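# Pull the cabinet's bottom drawer fully open

## Task

Open the lowest drawer of the cabinet as far as it will go so that it comes to rest there, while the cabinet remains upright.

## Robot and tools

Robot: two UFACTORY 850 arms, left_arm (base near y=+0.36 m) and right_arm (base near y=-0.48 m), each carrying a 16-motor four-digit hand (index, middle, ring, thumb). left_arm has a left hand, right_arm a right hand. Across this whole session the left hand's thumb_mcp goal cannot exceed +69.4 degrees; asking for more is treated as +69.4 and hand_goal reports that value.

Frame: scene frame, origin at table-top height halfway between the nominal bases, +x out over the table, +z up, +y toward left_arm. Image left/right does not match arm names. Reported end_effector_position (m), end_effector_quat_wxyz and velocities (m/s, rad/s) use this frame and may be a few cm off. Hand point axes: +z along straight fingers toward tips, +y out of the palm face, +x across the palm away from the thumb on the right hand, toward the thumb on the left.

Row layout (used by execute_actions and move): one flat list of 48 numbers in [-1, 1] covering both arms, always all 48 even if one arm moves: left dx, dy, dz, rx, ry, rz; left 16 hand motors; left current_limit, speed; then the same 24 for the right arm. Motor order: index_mcp, index_abd, index_pip, index_dip, middle_mcp, middle_abd, middle_pip, middle_dip, ring_mcp, ring_abd, ring_pip, ring_dip, thumb_cmc, thumb_axl, thumb_mcp, thumb_ipl. The same order applies in hand_goal, hand_measured, hand_current_ma and hand_state.

Pose numbers are offsets, not poses: they shift that arm's Hand target as it stood when the action or move began, along scene-frame axes. 1.0 equals 0.6 m for dx/dy/dz and 180 degrees for rx/ry/rz, which form one rotation vector turning about the Hand target's position. All rows of one action count from the same starting target, not from the previous row; a repeated offset in a new call moves further. Six zeros re-command the current Hand target. Each step the controller clips the command to within 70 mm and 16 degrees of the measured hand pose, so the hand may settle short; then send the remaining gap as a new offset.

Hand numbers are absolute goals: each motor maps -1..+1 linearly between its stops; the value where the joint is straight is given per joint (finger mcp +0.75, abd 0, pip +0.58, dip +0.70; thumb_cmc +0.71, thumb_axl +0.68, thumb_mcp +0.23, thumb_ipl +0.17). Toward -1 bends fingers toward the palm and swings the thumb in front of it. A 0 is a real goal, so to keep a hand unchanged resend its hand_goal, hand_current_limit and hand_speed. current_limit maps -1..+1 to 0..550 mA (minimum 11 mA); speed sets the set-point rate as (speed+1)/2 of 8.5 rad/s. Starting values: current_limit +0.4, speed -0.6; last sent values persist. Grip force exists only while the goal lies past the contact surface.

execute_actions(actions, cameras): actions is a list of actions; each action is up to 15 rows, one per 1/30 s step, the last row held to fill 15 steps. An empty list returns state plus all camera images and scene number. cameras: names, ["all"], or [].

move(target, speed, blend, blocking, cameras): target is one 48-number row or up to 15 rows, all offsets from the same starting Hand targets. The hand point follows a straight line there, without avoiding obstacles or the other arm, within 10 s total. speed in m/s, 0.002 to 1, default 0.25 (turning limit twice that in rad/s), one value or one per target. blend in m rounds intermediate corners; 0 stops at each. blocking=false returns after about 0.5 s while the move continues. The result adds a move: line: done, off_target, moving, held or fault, plus limits (paced = pose clipped, held = steps withheld by a check). Done means at rest within 3 mm and 2 degrees; neither done nor off_target says anything about contact. Keep paths away from an arm's own base.

wait(seconds 0 to 10): lets time pass holding commands. stop: brakes a running move. zoom_image(camera, region [x0,y0,x1,y1] pixels, at most 504x504) on the latest image of cam_head_left, cam_head_right, cam_high, cam_left_wrist or cam_right_wrist (all 896x504). clear_fault(arm): releases a reported torque fault on left_arm or right_arm. read_manual: licence text only. finished_scene(scene): ends the scene irreversibly; the drawer must stay open without the robot.

Results give joint positions, joint torques (include arm weight, offset and noisy), velocities (omitted when within noise), Hand target, hand state per motor (moving, goal, blocked, overload) and currents. A motor holding 495 mA or more for 5 s shuts off for 10 s. MOTOR HOT appears at 65 C; at 80 C the arm is braked 30 to 60 s.

Avoid: fast or deep contact (force grows with speed and overshoot), contact torques at the load limits (waist and shoulder 54.6, elbow 45.5, forearm roll 15.2, wrist pitch 9.9, wrist roll 10 N m), which fault the arm until clear_fault; the arms or hands touching each other; tipping the cabinet; slamming the drawer; anything leaving the table. A check holds back commands bringing the arms too close, but not fingers closing. Thinking time lets the scene run on.

Each tool is called after ">>>" by a JSON object that holds its "op" and its "data".

## Session

>>> {"op": "execute_actions", "data": {"actions": []}}

Scene clock: 0.00 s.
left_arm: end_effector_position=(+0.3181, -0.1271, +0.3351) hand_goal=(+0.754, +0.000, +0.576, +0.696, +0.754, +0.000, +0.576, +0.696, +0.754, +0.000, +0.576, +0.696, +0.714, +0.678, +0.226, +0.168) hand_measured=(+0.754, +0.000, +0.576, +0.696, +0.754, +0.000, +0.576, +0.696, +0.754, +0.000, +0.576, +0.696, +0.714, +0.678, +0.226, +0.168) hand_current_ma=(+0, +0, +0, +0, +0, +0, +0, +0, +0, +0, +0, +0, +0, +0, +0, +0) hand_state=(goal, goal, goal, goal, goal, goal, goal, goal, goal, goal, goal, goal, goal, goal, goal, goal) hand_current_limit=0.40 hand_speed=-0.60 end_effector_quat_wxyz=(-0.244, +0.333, +0.697, +0.586) | right_arm: end_effector_position=(+0.5477, -0.6928, +0.1432) hand_goal=(+0.754, +0.000, +0.576, +0.696, +0.754, +0.000, +0.576, +0.696, +0.754, +0.000, +0.576, +0.696, +0.714, +0.678, +0.226, +0.168) hand_measured=(+0.754, +0.000, +0.576, +0.696, +0.754, +0.000, +0.576, +0.696, +0.754, +0.000, +0.576, +0.696, +0.714, +0.678, +0.226, +0.168) hand_current_ma=(+0, +0, +0, +0, +0, +0, +0, +0, +0, +0, +0, +0, +0, +0, +0, +0) hand_state=(goal, goal, goal, goal, goal, goal, goal, goal, goal, goal, goal, goal, goal, goal, goal, goal) hand_current_limit=0.40 hand_speed=-0.60 end_effector_quat_wxyz=(-0.381, +0.573, -0.588, -0.424)
Joint positions: left_arm=[-1.282 -1.206 -1.904 0.415 -2.025 -0.463] | right_arm=[-0.658 -1.326 -1.842 0.814 -1.558 -2.683]
Joint velocities: within noise
Joint torques (N m): no reading
Hand target: left_arm +0.3181, -0.1271, +0.3351; -0.244, +0.333, +0.697, +0.586 | right_arm +0.5477, -0.6928, +0.1432; -0.381, +0.573, -0.588, -0.424

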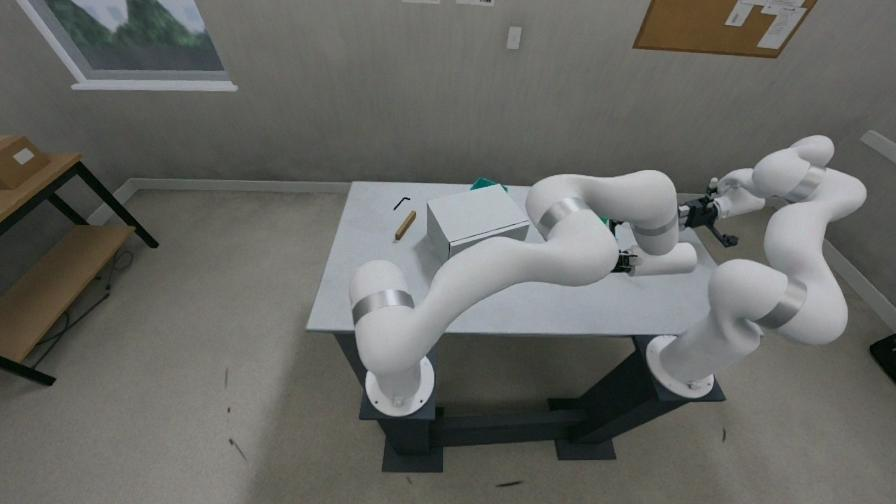

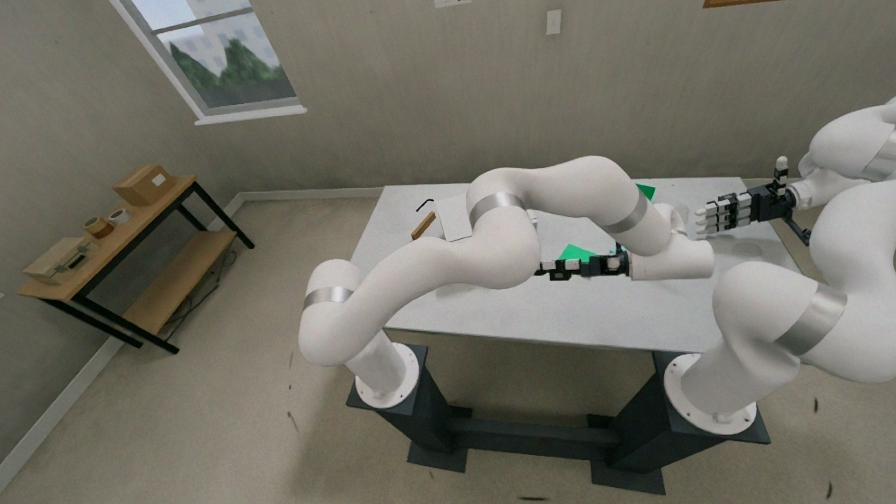

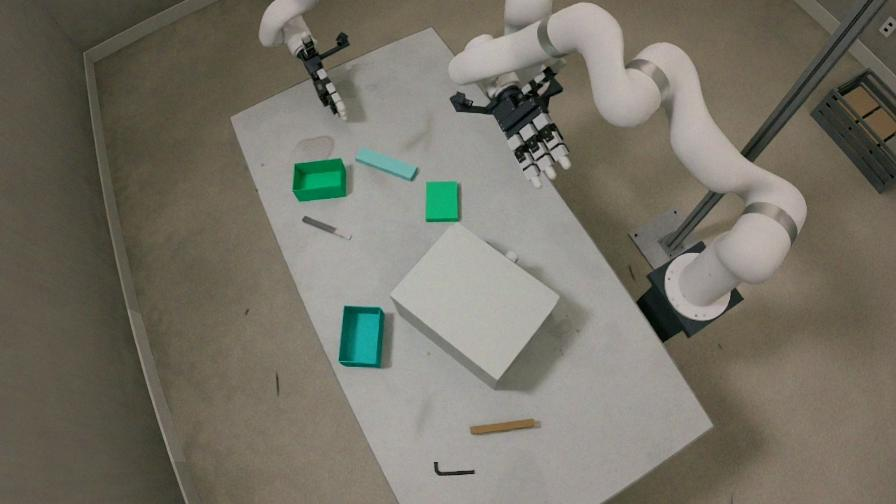

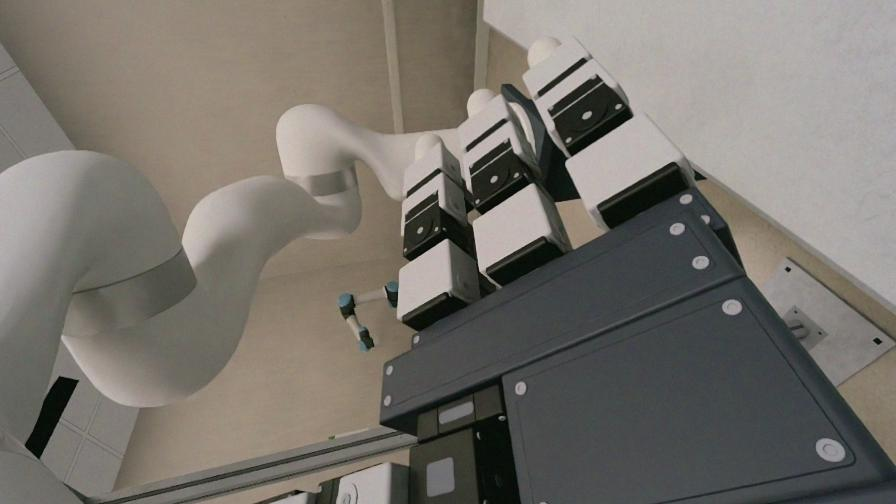

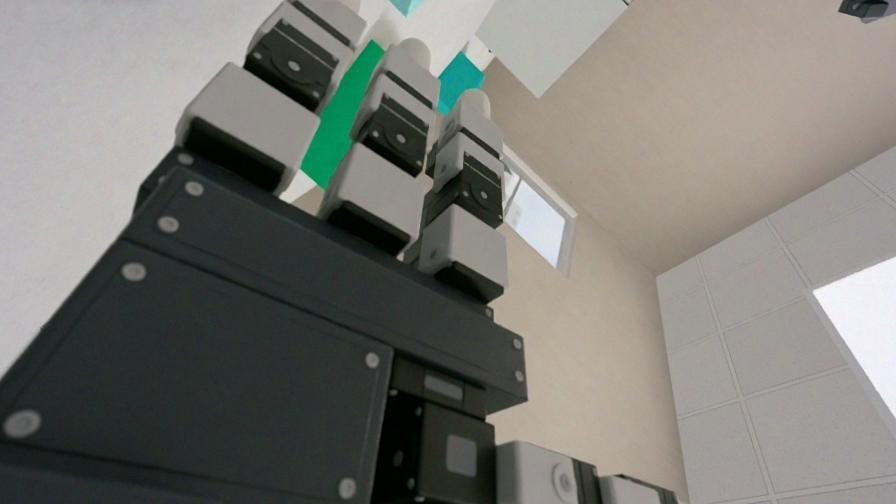

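>>> {"op": "zoom_image", "data": {"camera": "cam_high", "region": [370, 190, 620, 410]}}

>>> {"op": "zoom_image", "data": {"camera": "cam_head_left", "region": [390, 160, 620, 300]}}

>>> {"op": "zoom_image", "data": {"camera": "cam_head_right", "region": [390, 160, 620, 300]}}

Scaled by 2.016 from the camera's 896x504 image, which has a finer 1280x720 frame.

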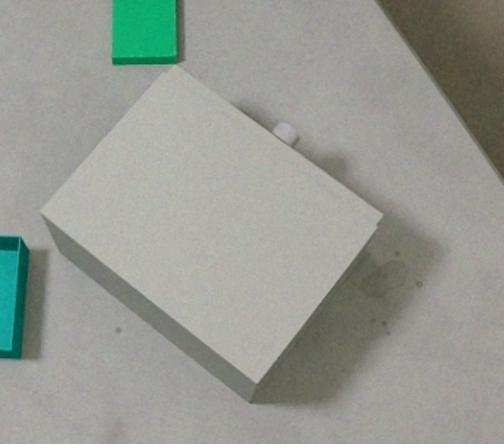

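Scaled by 2.191 from the camera's 896x504 image, which has a finer 1280x720 frame.

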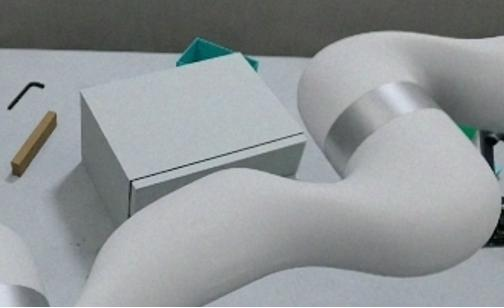

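Scaled by 2.191 from the camera's 896x504 image, which has a finer 1280x720 frame.

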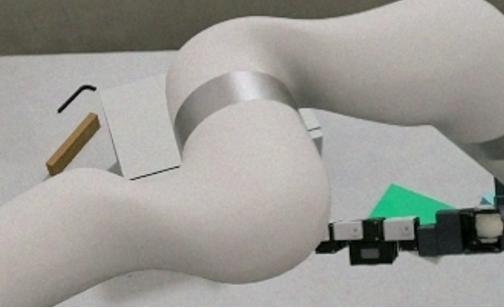

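>>> {"op": "move", "data": {"target": [[0.367,0.42,0.15,0,0,0.189,0.754,0,0.576,0.696,0.754,0,0.576,0.696,0.754,0,0.576,0.696,0.714,0.678,0.226,0.168,0.4,-0.6,0,0,0,0,0,0,0.754,0,0.576,0.696,0.754,0,0.576,0.696,0.754,0,0.576,0.696,0.714,0.678,0.226,0.168,0.4,-0.6],[0.435,0.975,0.15,0,0,0.378,0.754,0,0.576,0.696,0.754,0,0.576,0.696,0.754,0,0.576,0.696,0.714,0.678,0.226,0.168,0.4,-0.6,0,0,0,0,0,0,0.754,0,0.576,0.696,0.754,0,0.576,0.696,0.754,0,0.576,0.696,0.714,0.678,0.226,0.168,0.4,-0.6],[0.10,1.0,0.15,0,0,0.6,0.754,0,0.576,0.696,0.754,0,0.576,0.696,0.754,0,0.576,0.696,0.714,0.678,0.226,0.168,0.4,-0.6,0,0,0,0,0,0,0.754,0,0.576,0.696,0.754,0,0.576,0.696,0.754,0,0.576,0.696,0.714,0.678,0.226,0.168,0.4,-0.6],[0.10,1.35,0.15,0,0,0.7,0.754,0,0.576,0.696,0.754,0,0.576,0.696,0.754,0,0.576,0.696,0.714,0.678,0.226,0.168,0.4,-0.6,0,0,0,0,0,0,0.754,0,0.576,0.696,0.754,0,0.576,0.696,0.754,0,0.576,0.696,0.714,0.678,0.226,0.168,0.4,-0.6]], "speed": 0.35, "blend": 0.08, "cameras": ["cam_head_left","cam_head_right","cam_high"]}}

every number of target 4 of 4 must lie in its column's range; nothing of the call was run
Scene clock: 41.37 s.
left_arm: end_effector_position=(+0.3181, -0.1271, +0.3351) hand_goal=(+0.754, +0.000, +0.576, +0.696, +0.754, +0.000, +0.576, +0.696, +0.754, +0.000, +0.576, +0.696, +0.714, +0.678, +0.226, +0.168) hand_measured=(+0.758, +0.000, +0.576, +0.696, +0.758, +0.000, +0.576, +0.696, +0.758, +0.000, +0.576, +0.696, +0.718, +0.678, +0.226, +0.168) hand_current_ma=(+2, +0, +0, +0, +3, +0, +0, +0, +3, +0, +0, +0, +3, +0, +0, +0) hand_state=(goal, goal, goal, goal, goal, goal, goal, goal, goal, goal, goal, goal, goal, goal, goal, goal) hand_current_limit=0.40 hand_speed=-0.60 end_effector_quat_wxyz=(-0.244, +0.333, +0.697, +0.586) | right_arm: end_effector_position=(+0.5477, -0.6928, +0.1432) hand_goal=(+0.754, +0.000, +0.576, +0.696, +0.754, +0.000, +0.576, +0.696, +0.754, +0.000, +0.576, +0.696, +0.714, +0.678, +0.226, +0.168) hand_measured=(+0.754, +0.000, +0.576, +0.696, +0.754, -0.002, +0.576, +0.696, +0.754, -0.002, +0.576, +0.696, +0.714, +0.678, +0.226, +0.168) hand_current_ma=(-1, -1, +0, +0, -1, -1, +0, +0, -1, -1, +0, +0, +0, -1, +0, +0) hand_state=(goal, goal, goal, goal, goal, goal, goal, goal, goal, goal, goal, goal, goal, goal, goal, goal) hand_current_limit=0.40 hand_speed=-0.60 end_effector_quat_wxyz=(-0.381, +0.573, -0.588, -0.424)
Joint positions: left_arm=[-1.282 -1.206 -1.904 0.415 -2.025 -0.463] | right_arm=[-0.658 -1.326 -1.842 0.814 -1.558 -2.683]
Joint torques (N m): left_arm=[-2.21 71.28 -12.37 0.43 -1.24 -0.03] | right_arm=[1.14 48.59 -11.51 0.84 -1.14 0.07]
Hand target: left_arm +0.3181, -0.1271, +0.3351; -0.244, +0.333, +0.697, +0.586 | right_arm +0.5477, -0.6928, +0.1432; -0.381, +0.573, -0.588, -0.424

>>> {"op": "move", "data": {"target": [[0.367,0.42,0.15,0,0,0.189,0.754,0,0.576,0.696,0.754,0,0.576,0.696,0.754,0,0.576,0.696,0.714,0.678,0.226,0.168,0.4,-0.6,0,0,0,0,0,0,0.754,0,0.576,0.696,0.754,0,0.576,0.696,0.754,0,0.576,0.696,0.714,0.678,0.226,0.168,0.4,-0.6],[0.3,0.9,0.15,0,0,0.378,0.754,0,0.576,0.696,0.754,0,0.576,0.696,0.754,0,0.576,0.696,0.714,0.678,0.226,0.168,0.4,-0.6,0,0,0,0,0,0,0.754,0,0.576,0.696,0.754,0,0.576,0.696,0.754,0,0.576,0.696,0.714,0.678,0.226,0.168,0.4,-0.6]], "speed": 0.35, "blend": 0.08}}

>>> {"op": "move", "data": {"target": [-0.08,0.45,0,0,0,0.35,0.754,0,0.576,0.696,0.754,0,0.576,0.696,0.754,0,0.576,0.696,0.714,0.678,0.226,0.168,0.4,-0.6,0,0,0,0,0,0,0.754,0,0.576,0.696,0.754,0,0.576,0.696,0.754,0,0.576,0.696,0.714,0.678,0.226,0.168,0.4,-0.6], "speed": 0.35, "cameras": ["cam_head_left","cam_head_right","cam_high"]}}

Scene clock: 52.37 s.
left_arm: end_effector_position=(+0.4980, +0.4128, +0.4251) hand_goal=(+0.754, +0.000, +0.576, +0.696, +0.754, +0.000, +0.576, +0.696, +0.754, +0.000, +0.576, +0.696, +0.714, +0.678, +0.226, +0.168) hand_measured=(+0.758, +0.000, +0.576, +0.696, +0.760, +0.000, +0.576, +0.696, +0.760, +0.000, +0.576, +0.696, +0.720, +0.678, +0.226, +0.168) hand_current_ma=(+3, +0, +0, +0, +4, +0, +0, +0, +4, +0, +0, +0, +4, +0, +0, +0) hand_state=(goal, goal, goal, goal, goal, goal, goal, goal, goal, goal, goal, goal, goal, goal, goal, goal) hand_current_limit=0.40 hand_speed=-0.60 end_effector_quat_wxyz=(-0.531, -0.114, +0.764, +0.349) | right_arm: end_effector_position=(+0.5477, -0.6928, +0.1432) hand_goal=(+0.754, +0.000, +0.576, +0.696, +0.754, +0.000, +0.576, +0.696, +0.754, +0.000, +0.576, +0.696, +0.714, +0.678, +0.226, +0.168) hand_measured=(+0.754, +0.000, +0.576, +0.696, +0.754, -0.002, +0.576, +0.696, +0.754, -0.002, +0.576, +0.696, +0.714, +0.678, +0.226, +0.168) hand_current_ma=(-1, -1, +0, +0, -1, -1, +0, +0, -1, -1, +0, +0, +0, -1, +0, +0) hand_state=(goal, goal, goal, goal, goal, goal, goal, goal, goal, goal, goal, goal, goal, goal, goal, goal) hand_current_limit=0.40 hand_speed=-0.60 end_effector_quat_wxyz=(-0.381, +0.573, -0.588, -0.424)
Joint positions: left_arm=[-0.167 -0.878 -1.524 0.33 -1.992 -0.53] | right_arm=[-0.658 -1.326 -1.842 0.814 -1.558 -2.683]
Joint torques (N m): left_arm=[7.54 77.96 -6.33 2.61 0.63 0.57] | right_arm=[0.84 48.24 -11.63 0.63 -1.14 0.11]
Hand target: left_arm +0.4981, +0.4129, +0.4251; -0.531, -0.114, +0.764, +0.349 | right_arm +0.5477, -0.6928, +0.1432; -0.381, +0.573, -0.588, -0.424
Off the commanded pose: left_arm 0.000 m, 0 deg | right_arm 0.000 m, 0 deg.
move: done

Scene clock: 54.63 s.
left_arm: end_effector_position=(+0.4490, +0.6821, +0.4245) hand_goal=(+0.754, +0.000, +0.576, +0.696, +0.754, +0.000, +0.576, +0.696, +0.754, +0.000, +0.576, +0.696, +0.714, +0.678, +0.226, +0.168) hand_measured=(+0.758, +0.000, +0.576, +0.696, +0.760, +0.000, +0.576, +0.696, +0.760, +0.000, +0.576, +0.696, +0.720, +0.678, +0.226, +0.168) hand_current_ma=(+3, +0, +0, +0, +4, +0, +0, +0, +4, +0, +0, +0, +4, +0, +0, +0) hand_state=(goal, goal, goal, goal, goal, goal, goal, goal, goal, goal, goal, goal, goal, goal, goal, goal) hand_current_limit=0.40 hand_speed=-0.60 end_effector_quat_wxyz=(+0.597, +0.515, -0.614, -0.024) | right_arm: end_effector_position=(+0.5477, -0.6928, +0.1432) hand_goal=(+0.754, +0.000, +0.576, +0.696, +0.754, +0.000, +0.576, +0.696, +0.754, +0.000, +0.576, +0.696, +0.714, +0.678, +0.226, +0.168) hand_measured=(+0.754, +0.000, +0.576, +0.696, +0.754, -0.002, +0.576, +0.696, +0.754, -0.002, +0.576, +0.696, +0.714, +0.678, +0.226, +0.168) hand_current_ma=(-1, -1, +0, +0, -1, -1, +0, +0, -1, -1, +0, +0, +0, -1, +0, +0) hand_state=(goal, goal, goal, goal, goal, goal, goal, goal, goal, goal, goal, goal, goal, goal, goal, goal) hand_current_limit=0.40 hand_speed=-0.60 end_effector_quat_wxyz=(-0.381, +0.573, -0.588, -0.424)
Joint positions: left_arm=[0.546 -1.112 -1.999 -0.085 -2.167 -0.806] | right_arm=[-0.658 -1.326 -1.842 0.814 -1.558 -2.683]
Joint torques (N m): left_arm=[8.45 55.79 -18.29 -2.38 -3.26 -1.4] | right_arm=[0.91 48.96 -11.74 0.65 -1.17 0.04]
Hand target: left_arm +0.4501, +0.6829, +0.4251; +0.635, +0.496, -0.592, -0.021 | right_arm +0.5477, -0.6928, +0.1432; -0.381, +0.573, -0.588, -0.424
Off the commanded pose: left_arm 0.001 m, 5 deg | right_arm 0.000 m, 0 deg.
joint sent to its limit (left arm) — joint 5 (wrist pitch), lower limit. The joint targets are off in orientation, not in position.
move: off_target (left_arm)
Images, in order (width x height): cam_head_left 896x504, cam_head_right 896x504, cam_high 896x504.

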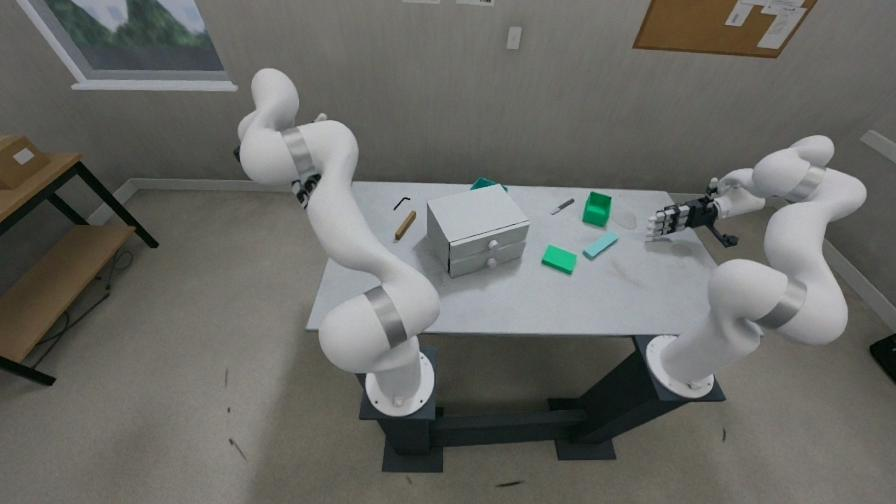

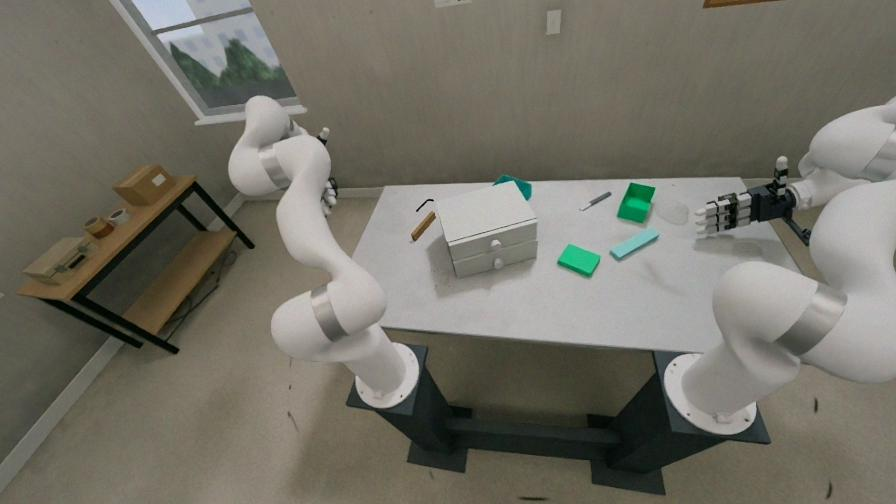

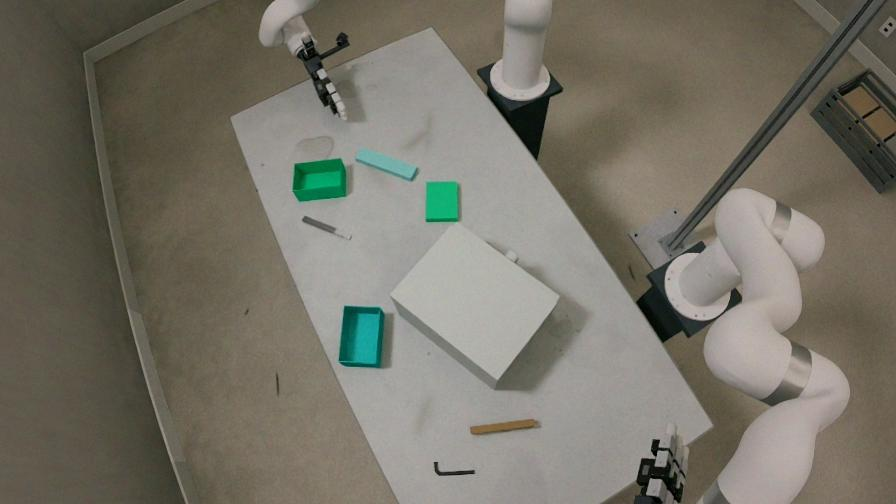

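>>> {"op": "zoom_image", "data": {"camera": "cam_head_left", "region": [410, 170, 550, 290]}}

>>> {"op": "zoom_image", "data": {"camera": "cam_head_right", "region": [420, 170, 560, 290]}}

Scaled by 3.600 from the camera's 896x504 image, which has a finer 1280x720 frame.

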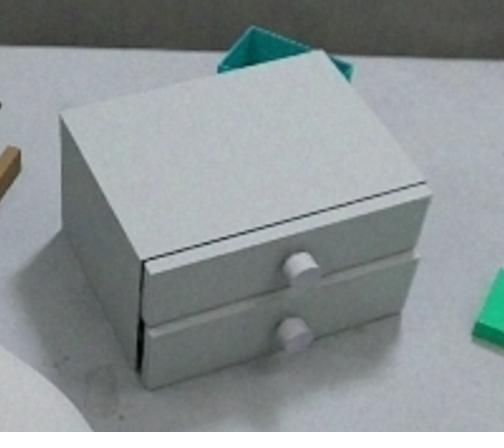

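Scaled by 3.600 from the camera's 896x504 image, which has a finer 1280x720 frame.

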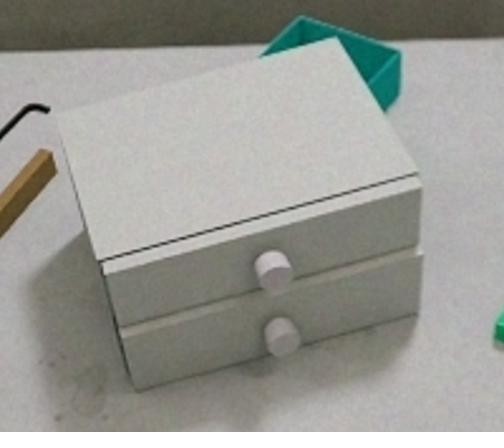

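>>> {"op": "move", "data": {"target": [[0,0,0,0,0,-0.06,0.754,0,0.576,0.696,0.754,0,0.576,0.696,0.754,0,0.576,0.696,0.714,0.678,0.226,0.168,0.4,-0.6,-0.1,0.1,0.35,-0.05,-0.05,0,0.754,0,0.576,0.696,0.754,0,0.576,0.696,0.754,0,0.576,0.696,0.714,0.678,0.226,0.168,0.4,-0.6],[0,0,0,0,0,-0.06,0.754,0,0.576,0.696,0.754,0,0.576,0.696,0.754,0,0.576,0.696,0.714,0.678,0.226,0.168,0.4,-0.6,-0.25,0.6,0.4,-0.2,-0.19,-0.028,0.754,0,0.576,0.696,0.754,0,0.576,0.696,0.754,0,0.576,0.696,0.714,0.678,0.226,0.168,0.4,-0.6],[0,0,0,0,0,-0.06,0.754,0,0.576,0.696,0.754,0,0.576,0.696,0.754,0,0.576,0.696,0.714,0.678,0.226,0.168,0.4,-0.6,-0.48,0.85,0.15,-0.316,-0.300,-0.045,0.754,0,0.576,0.696,0.754,0,0.576,0.696,0.754,0,0.576,0.696,0.714,0.678,0.226,0.168,0.4,-0.6]], "speed": 0.3, "blend": 0.06, "cameras": ["all"]}}

Scene clock: 171.80 s.
left_arm: end_effector_position=(+0.4491, +0.6823, +0.4245) hand_goal=(+0.754, +0.000, +0.576, +0.696, +0.754, +0.000, +0.576, +0.696, +0.754, +0.000, +0.576, +0.696, +0.714, +0.678, +0.226, +0.168) hand_measured=(+0.758, +0.000, +0.576, +0.696, +0.760, +0.000, +0.576, +0.696, +0.760, +0.000, +0.576, +0.696, +0.720, +0.678, +0.226, +0.168) hand_current_ma=(+3, +0, +0, +0, +4, +0, +0, +0, +4, +0, +0, +0, +4, +0, +0, +0) hand_state=(goal, goal, goal, goal, goal, goal, goal, goal, goal, goal, goal, goal, goal, goal, goal, goal) hand_current_limit=0.40 hand_speed=-0.60 end_effector_quat_wxyz=(+0.607, +0.444, -0.654, -0.085) | right_arm: end_effector_position=(+0.2597, -0.1828, +0.2332) hand_goal=(+0.754, +0.000, +0.576, +0.696, +0.754, +0.000, +0.576, +0.696, +0.754, +0.000, +0.576, +0.696, +0.714, +0.678, +0.226, +0.168) hand_measured=(+0.748, -0.002, +0.576, +0.696, +0.748, -0.002, +0.576, +0.696, +0.748, -0.002, +0.576, +0.696, +0.710, +0.678, +0.224, +0.168) hand_current_ma=(-7, -1, +0, +0, -8, -1, +0, +0, -8, -1, +0, +0, -4, -1, -2, +0) hand_state=(goal, goal, goal, goal, goal, goal, goal, goal, goal, goal, goal, goal, goal, goal, goal, goal) hand_current_limit=0.40 hand_speed=-0.60 end_effector_quat_wxyz=(-0.316, +0.763, -0.521, +0.216)
Joint positions: left_arm=[0.485 -1.091 -1.941 0.079 -2.167 -0.676] | right_arm=[1.102 0.104 -0.293 1.167 0.548 -2.1]
Joint torques (N m): left_arm=[-12.04 86.33 -7.4 2.39 -2.47 1.08] | right_arm=[-11.28 21.85 -8.6 -0.45 3.16 1.33]
Hand target: left_arm +0.4501, +0.6829, +0.4251; +0.630, +0.438, -0.636, -0.080 | right_arm +0.2597, -0.1828, +0.2332; -0.316, +0.763, -0.521, +0.216
Off the commanded pose: left_arm 0.001 m, 3 deg | right_arm 0.000 m, 0 deg.
joint sent to its limit (left arm) — joint 5 (wrist pitch), lower limit. The joint targets are off in orientation, not in position.
move: off_target (left_arm)
camera_calibration:
cam_left_wrist: T_world_to_cam=[[0.250155, 0.162605, -0.954454, 0.143513], [0.930194, -0.313873, 0.190323, -0.322479], [-0.26863, -0.935437, -0.229771, 0.981942], [0, 0, 0, 1]] pos_world=[0.527846, 0.793992, 0.423975]
cam_right_wrist: T_world_to_cam=[[-0.649576, 0.587155, -0.483012, 0.429593], [-0.329023, 0.355634, 0.874796, -0.10297], [0.685416, 0.727168, -0.0378238, 0.0822642], [0, 0, 0, 1]] pos_world=[0.188789, -0.275438, 0.300688]

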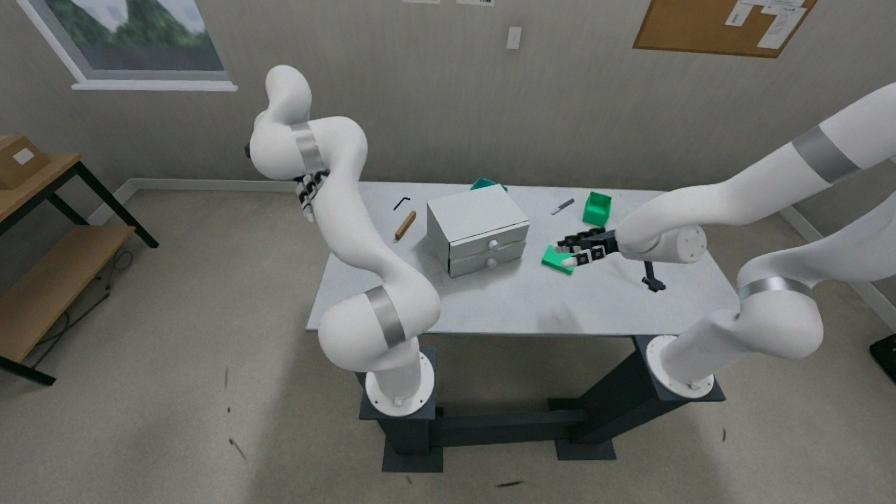

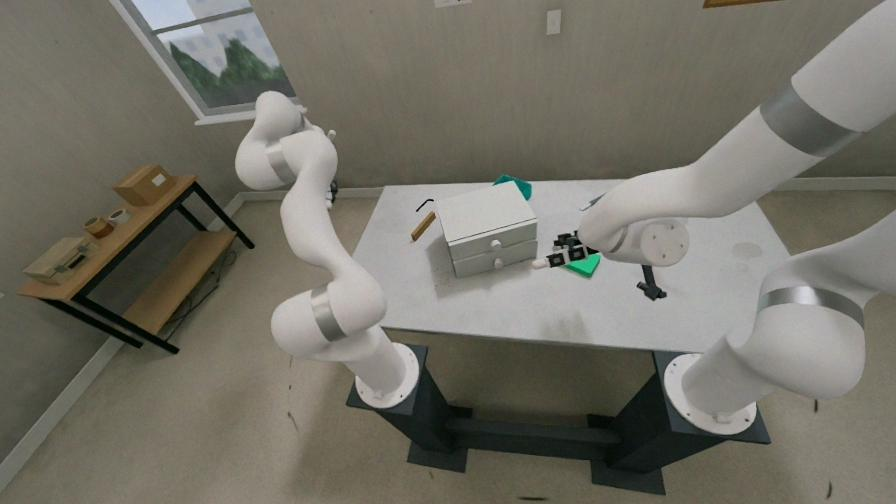

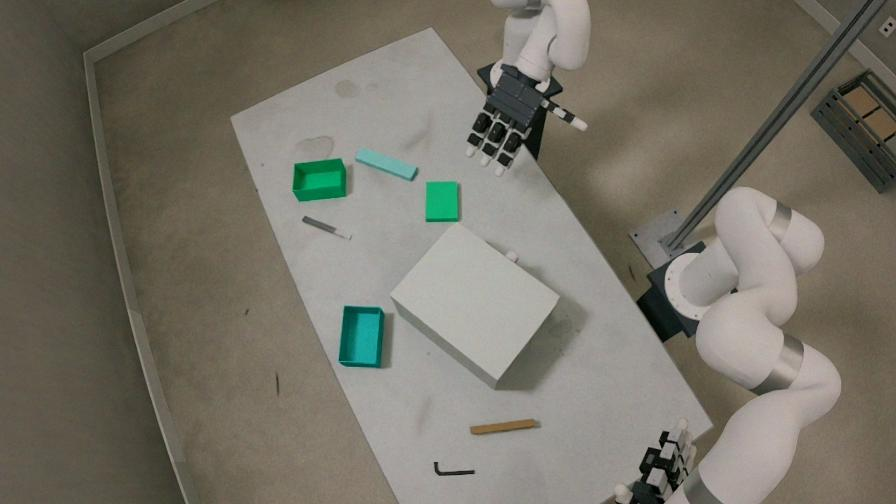

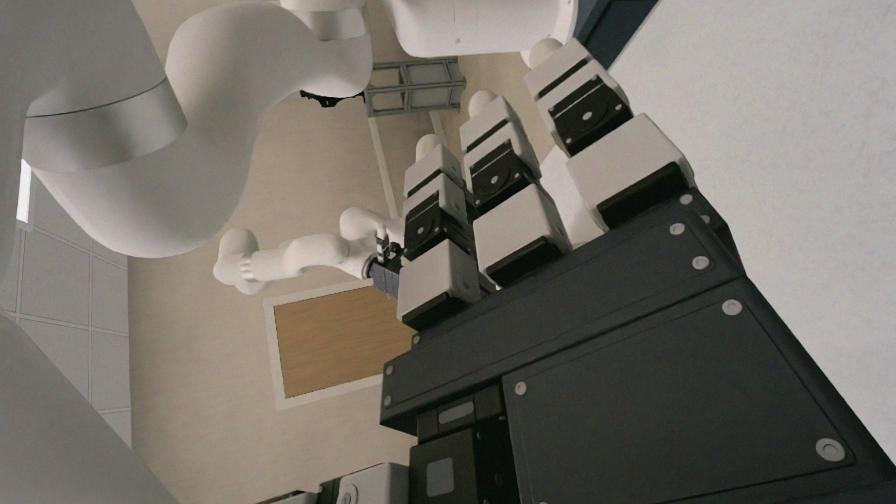

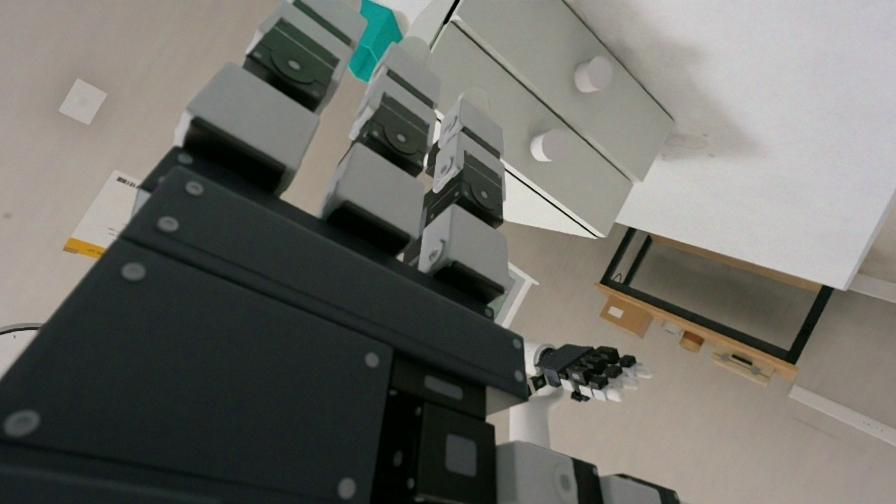

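>>> {"op": "zoom_image", "data": {"camera": "cam_right_wrist", "region": [420, 0, 700, 250]}}

Scaled by 1.800 from the camera's 896x504 image, which has a finer 1280x720 frame.

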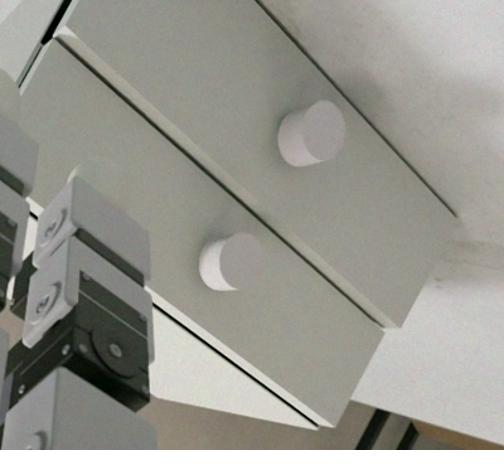

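>>> {"op": "move", "data": {"target": [0,0,0,0,0,-0.04,0.754,0,0.576,0.696,0.754,0,0.576,0.696,0.754,0,0.576,0.696,0.714,0.678,0.226,0.168,0.4,-0.6,-0.055,0.237,-0.157,-0.0304,0.0776,0,0.754,0.15,0.576,0.696,0.754,-0.15,0.576,0.696,0.754,-0.35,0.576,0.696,0.714,0.678,0.226,0.168,0.4,-0.6], "speed": 0.2, "cameras": ["all"]}}

Scene clock: 197.73 s.
left_arm: end_effector_position=(+0.4494, +0.6826, +0.4247) hand_goal=(+0.754, +0.000, +0.576, +0.696, +0.754, +0.000, +0.576, +0.696, +0.754, +0.000, +0.576, +0.696, +0.714, +0.678, +0.226, +0.168) hand_measured=(+0.758, +0.000, +0.576, +0.696, +0.760, +0.000, +0.576, +0.696, +0.760, +0.000, +0.576, +0.696, +0.720, +0.678, +0.226, +0.168) hand_current_ma=(+3, +0, +0, +0, +4, +0, +0, +0, +4, +0, +0, +0, +4, +0, +0, +0) hand_state=(goal, goal, goal, goal, goal, goal, goal, goal, goal, goal, goal, goal, goal, goal, goal, goal) hand_current_limit=0.40 hand_speed=-0.60 end_effector_quat_wxyz=(+0.617, +0.398, -0.667, -0.122) | right_arm: end_effector_position=(+0.2267, -0.0406, +0.1390) hand_goal=(+0.754, +0.150, +0.576, +0.696, +0.754, -0.150, +0.576, +0.696, +0.754, -0.350, +0.576, +0.696, +0.714, +0.678, +0.226, +0.168) hand_measured=(+0.748, +0.146, +0.576, +0.696, +0.748, -0.146, +0.576, +0.696, +0.748, -0.344, +0.576, +0.696, +0.710, +0.678, +0.224, +0.168) hand_current_ma=(-7, -3, +0, +0, -8, +3, +0, +0, -8, +5, +0, +0, -4, -1, -2, +0) hand_state=(goal, goal, goal, goal, goal, goal, goal, goal, goal, goal, goal, goal, goal, goal, goal, goal) hand_current_limit=0.40 hand_speed=-0.60 end_effector_quat_wxyz=(-0.213, +0.798, -0.544, +0.146)
Joint positions: left_arm=[0.452 -1.076 -1.891 0.174 -2.167 -0.603] | right_arm=[1.225 -0.452 -0.706 1.328 0.404 -2.084]
Joint torques (N m): left_arm=[-10.77 85.33 -7.31 2.89 -1.62 1.04] | right_arm=[12.85 19.62 -13.32 1.4 -1.8 -1.19]
Hand target: left_arm +0.4501, +0.6829, +0.4251; +0.624, +0.398, -0.662, -0.120 | right_arm +0.2267, -0.0406, +0.1390; -0.213, +0.798, -0.544, +0.146
Off the commanded pose: left_arm 0.001 m, 1 deg | right_arm 0.000 m, 0 deg.
joint sent to its limit (left arm) — joint 5 (wrist pitch), lower limit. The joint targets still meet the commanded pose.
move: done
camera_calibration:
cam_left_wrist: T_world_to_cam=[[0.230277, 0.115376, -0.966261, 0.1898], [0.895078, -0.414738, 0.163792, -0.226917], [-0.381847, -0.902597, -0.198775, 0.997556], [0, 0, 0, 1]] pos_world=[0.540316, 0.784382, 0.418853]
cam_right_wrist: T_world_to_cam=[[-0.753542, 0.546466, -0.365443, 0.284804], [-0.112618, 0.44037, 0.890725, -0.129783], [0.647681, 0.712354, -0.270296, 0.0381425], [0, 0, 0, 1]] pos_world=[0.175292, -0.125654, 0.22999]

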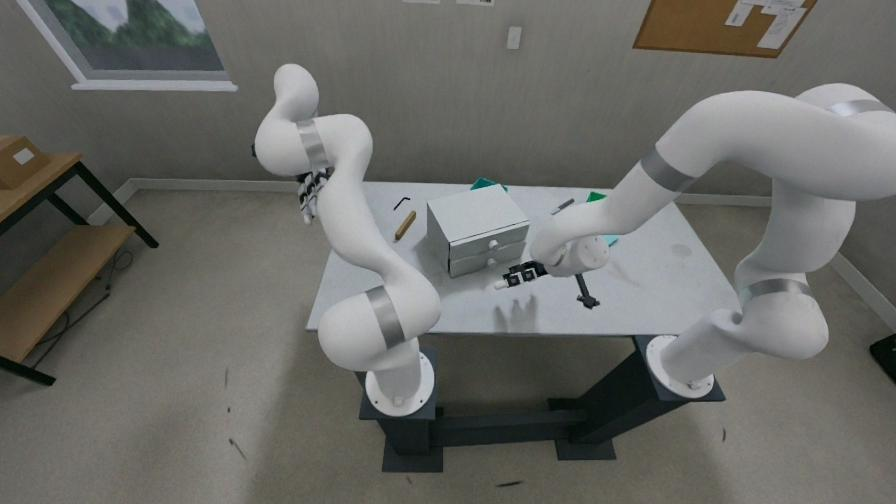

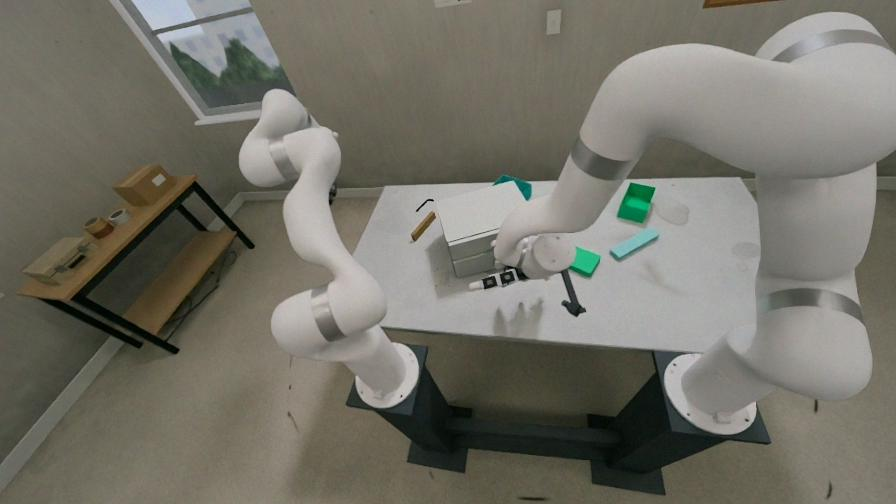

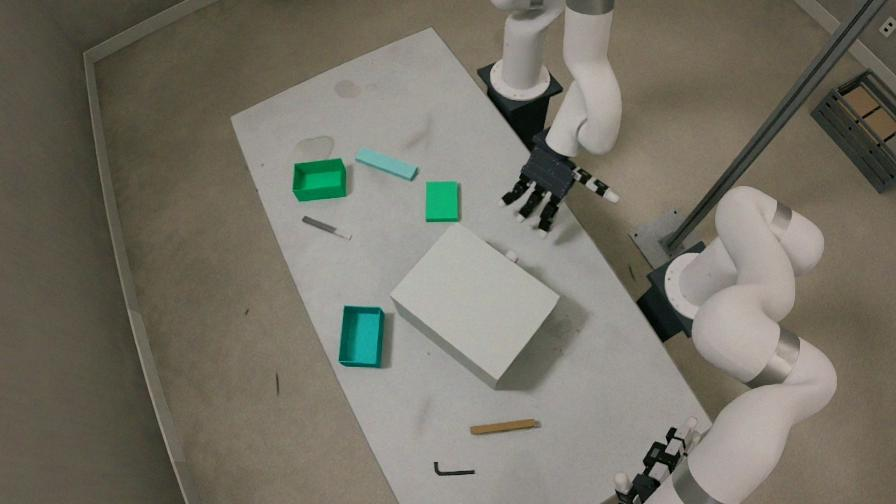

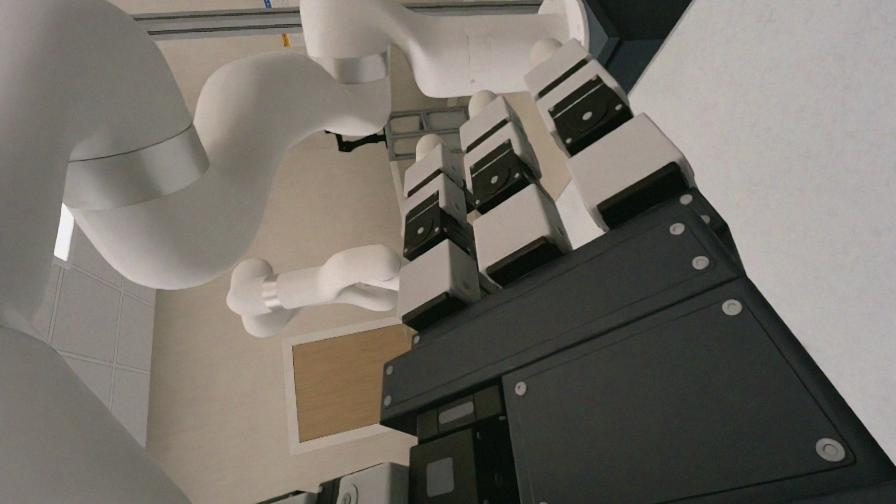

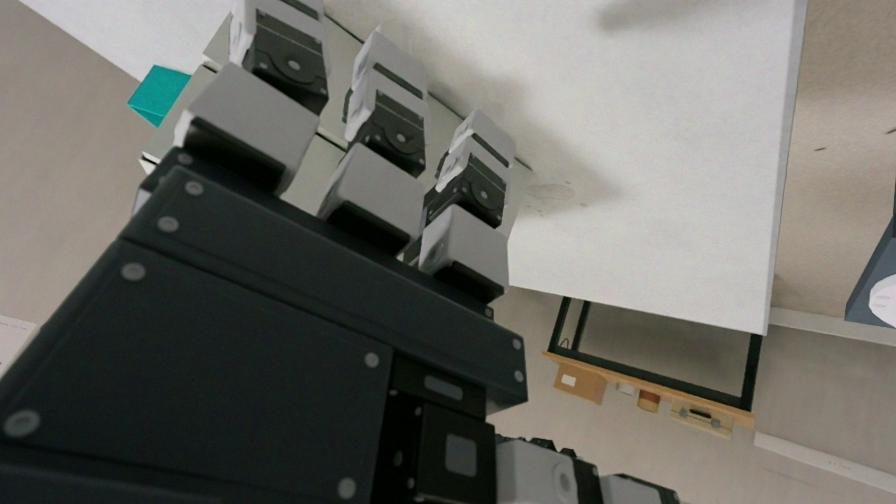

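>>> {"op": "zoom_image", "data": {"camera": "cam_high", "region": [470, 120, 650, 280]}}

>>> {"op": "zoom_image", "data": {"camera": "cam_head_left", "region": [450, 210, 620, 320]}}

>>> {"op": "zoom_image", "data": {"camera": "cam_head_right", "region": [430, 210, 600, 320]}}

Scaled by 2.800 from the camera's 896x504 image, which has a finer 1280x720 frame.

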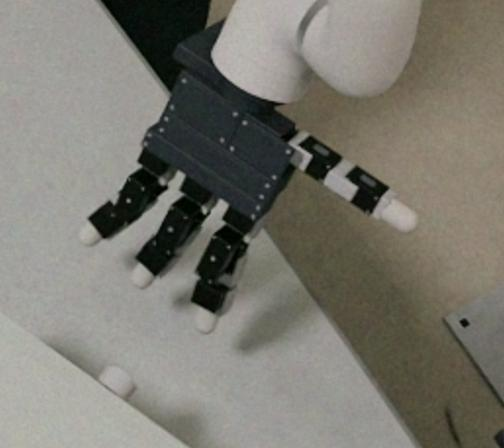

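Scaled by 2.965 from the camera's 896x504 image, which has a finer 1280x720 frame.

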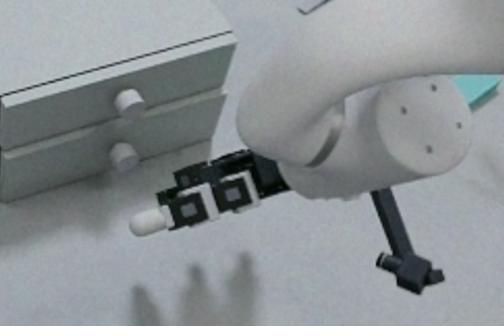

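Scaled by 2.965 from the camera's 896x504 image, which has a finer 1280x720 frame.

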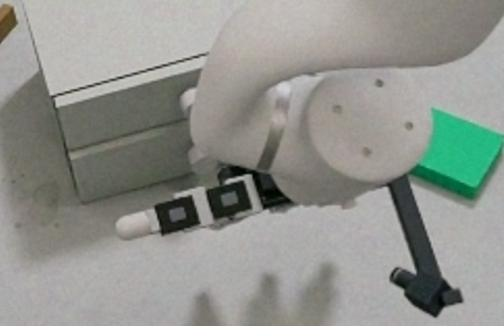

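>>> {"op": "zoom_image", "data": {"camera": "cam_right_wrist", "region": [300, 0, 560, 240]}}

Scaled by 1.938 from the camera's 896x504 image, which has a finer 1280x720 frame.

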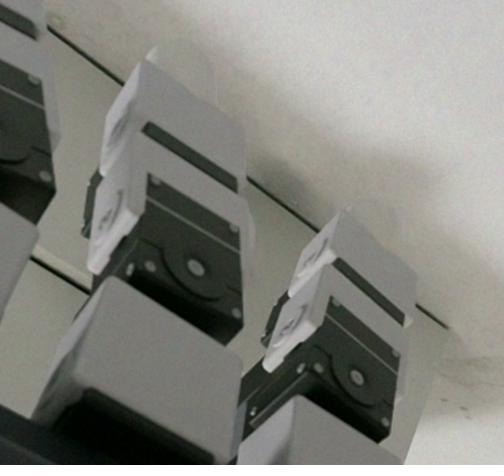

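>>> {"op": "move", "data": {"target": [0,0,0,0,0,0,0.754,0,0.576,0.696,0.754,0,0.576,0.696,0.754,0,0.576,0.696,0.714,0.678,0.226,0.168,0.4,-0.6,0.109,0.085,-0.043,0,0,0,0.754,0.15,0.576,0.696,0.754,-0.15,0.576,0.696,0.754,-0.35,0.576,0.696,0.714,0.678,0.226,0.168,0.4,-0.6], "speed": 0.12, "cameras": ["cam_head_left","cam_high","cam_right_wrist"]}}

>>> {"op": "zoom_image", "data": {"camera": "cam_high", "region": [460, 170, 620, 300]}}

>>> {"op": "zoom_image", "data": {"camera": "cam_head_left", "region": [430, 200, 570, 310]}}

>>> {"op": "zoom_image", "data": {"camera": "cam_right_wrist", "region": [300, 0, 560, 240]}}

Scene clock: 261.13 s.
left_arm: end_effector_position=(+0.4494, +0.6826, +0.4247) hand_goal=(+0.754, +0.000, +0.576, +0.696, +0.754, +0.000, +0.576, +0.696, +0.754, +0.000, +0.576, +0.696, +0.714, +0.678, +0.226, +0.168) hand_measured=(+0.758, +0.000, +0.576, +0.696, +0.760, +0.000, +0.576, +0.696, +0.760, +0.000, +0.576, +0.696, +0.720, +0.678, +0.226, +0.168) hand_current_ma=(+3, +0, +0, +0, +4, +0, +0, +0, +4, +0, +0, +0, +4, +0, +0, +0) hand_state=(goal, goal, goal, goal, goal, goal, goal, goal, goal, goal, goal, goal, goal, goal, goal, goal) hand_current_limit=0.40 hand_speed=-0.60 end_effector_quat_wxyz=(+0.617, +0.398, -0.667, -0.122) | right_arm: end_effector_position=(+0.2921, +0.0104, +0.1132) hand_goal=(+0.754, +0.150, +0.576, +0.696, +0.754, -0.150, +0.576, +0.696, +0.754, -0.350, +0.576, +0.696, +0.714, +0.678, +0.226, +0.168) hand_measured=(+0.748, +0.146, +0.576, +0.696, +0.748, -0.146, +0.576, +0.696, +0.748, -0.344, +0.576, +0.696, +0.710, +0.678, +0.224, +0.168) hand_current_ma=(-7, -3, +0, +0, -8, +3, +0, +0, -8, +5, +0, +0, -4, -1, -2, +0) hand_state=(goal, goal, goal, goal, goal, goal, goal, goal, goal, goal, goal, goal, goal, goal, goal, goal) hand_current_limit=0.40 hand_speed=-0.60 end_effector_quat_wxyz=(-0.213, +0.798, -0.544, +0.146)
Joint positions: left_arm=[0.452 -1.076 -1.891 0.174 -2.167 -0.603] | right_arm=[1.133 -0.627 -0.916 1.309 0.371 -2.158]
Joint torques (N m): left_arm=[-11.2 85.01 -6.65 2.44 -0.84 1.13] | right_arm=[-11.03 26.83 -13.78 0.7 -1.77 -0.99]
Hand target: left_arm +0.4501, +0.6829, +0.4251; +0.624, +0.398, -0.662, -0.120 | right_arm +0.2921, +0.0104, +0.1132; -0.213, +0.798, -0.544, +0.146
Off the commanded pose: left_arm 0.001 m, 1 deg | right_arm 0.000 m, 0 deg.
joint sent to its limit (left arm) — joint 5 (wrist pitch), lower limit. The joint targets still meet the commanded pose.
move: done
camera_calibration:
cam_right_wrist: T_world_to_cam=[[-0.753542, 0.546466, -0.365443, 0.296712], [-0.112618, 0.44037, 0.890725, -0.121907], [0.647681, 0.712354, -0.270296, -0.0474548], [0, 0, 0, 1]] pos_world=[0.240592, -0.0746543, 0.20419]
Images, in order (width x height): cam_head_left 896x504, cam_high 896x504, cam_right_wrist 896x504.

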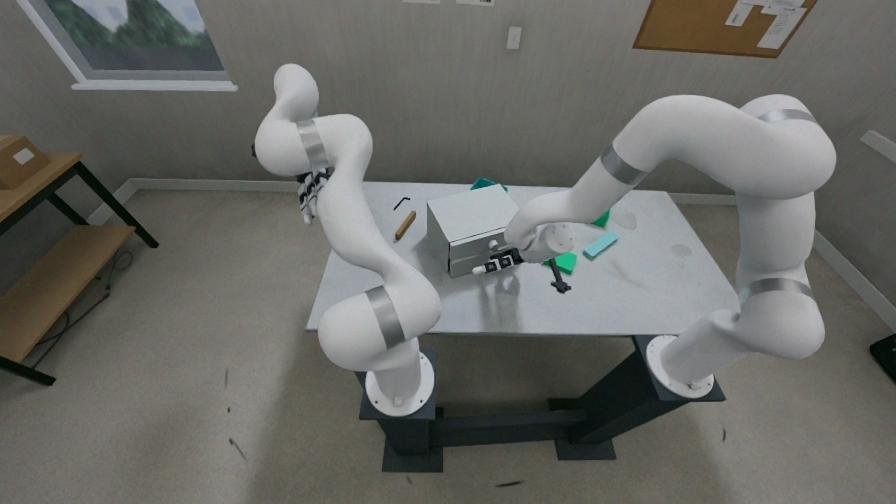

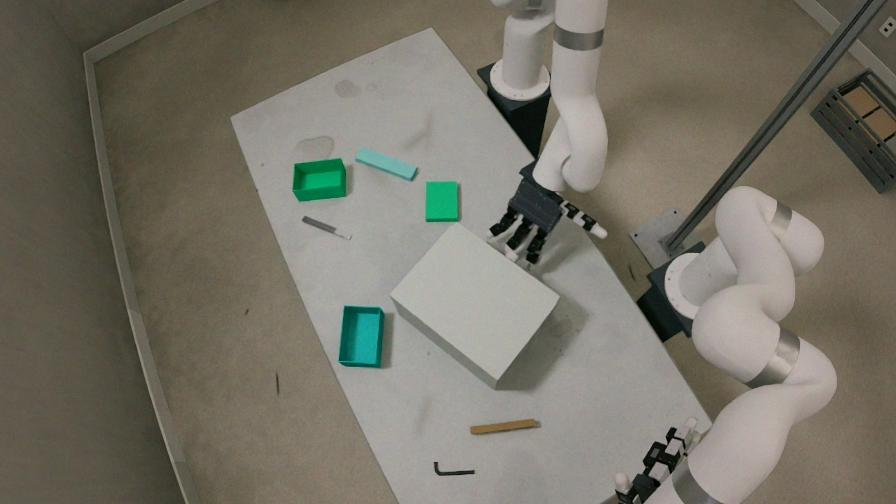

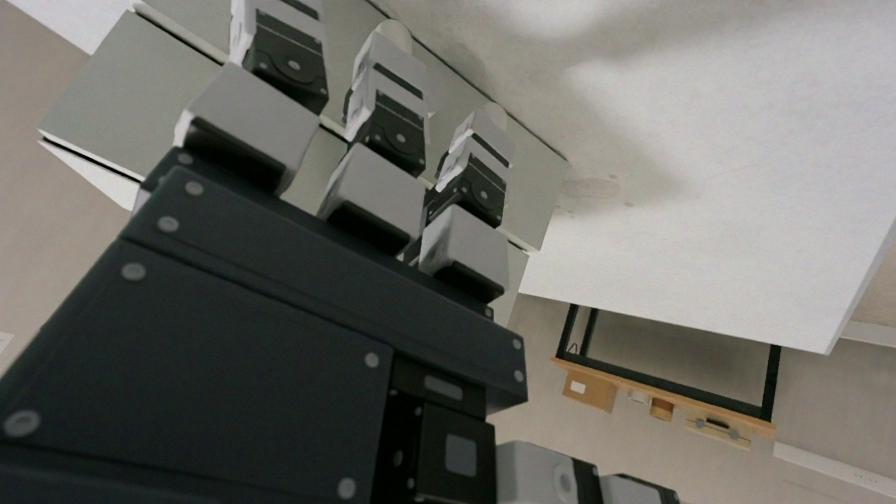

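Scaled by 3.150 from the camera's 896x504 image, which has a finer 1280x720 frame.

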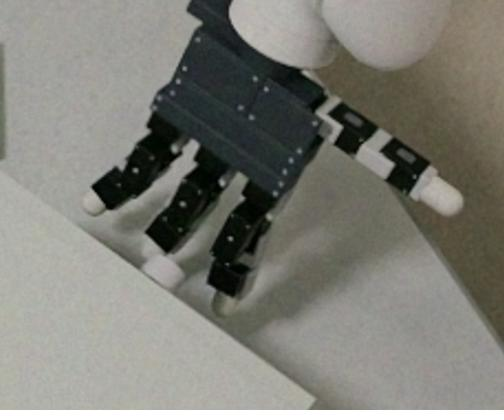

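Scaled by 3.600 from the camera's 896x504 image, which has a finer 1280x720 frame.

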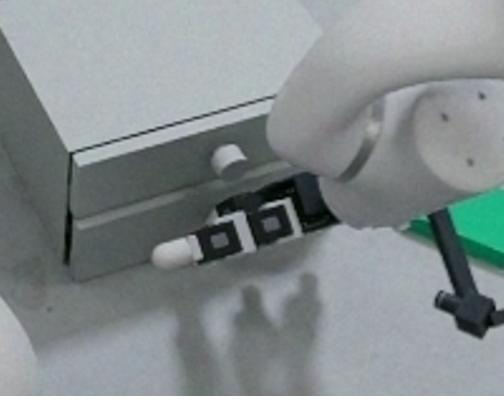

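Scaled by 1.938 from the camera's 896x504 image, which has a finer 1280x720 frame.

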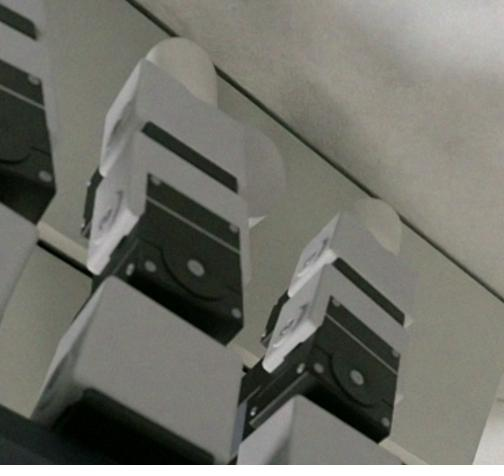

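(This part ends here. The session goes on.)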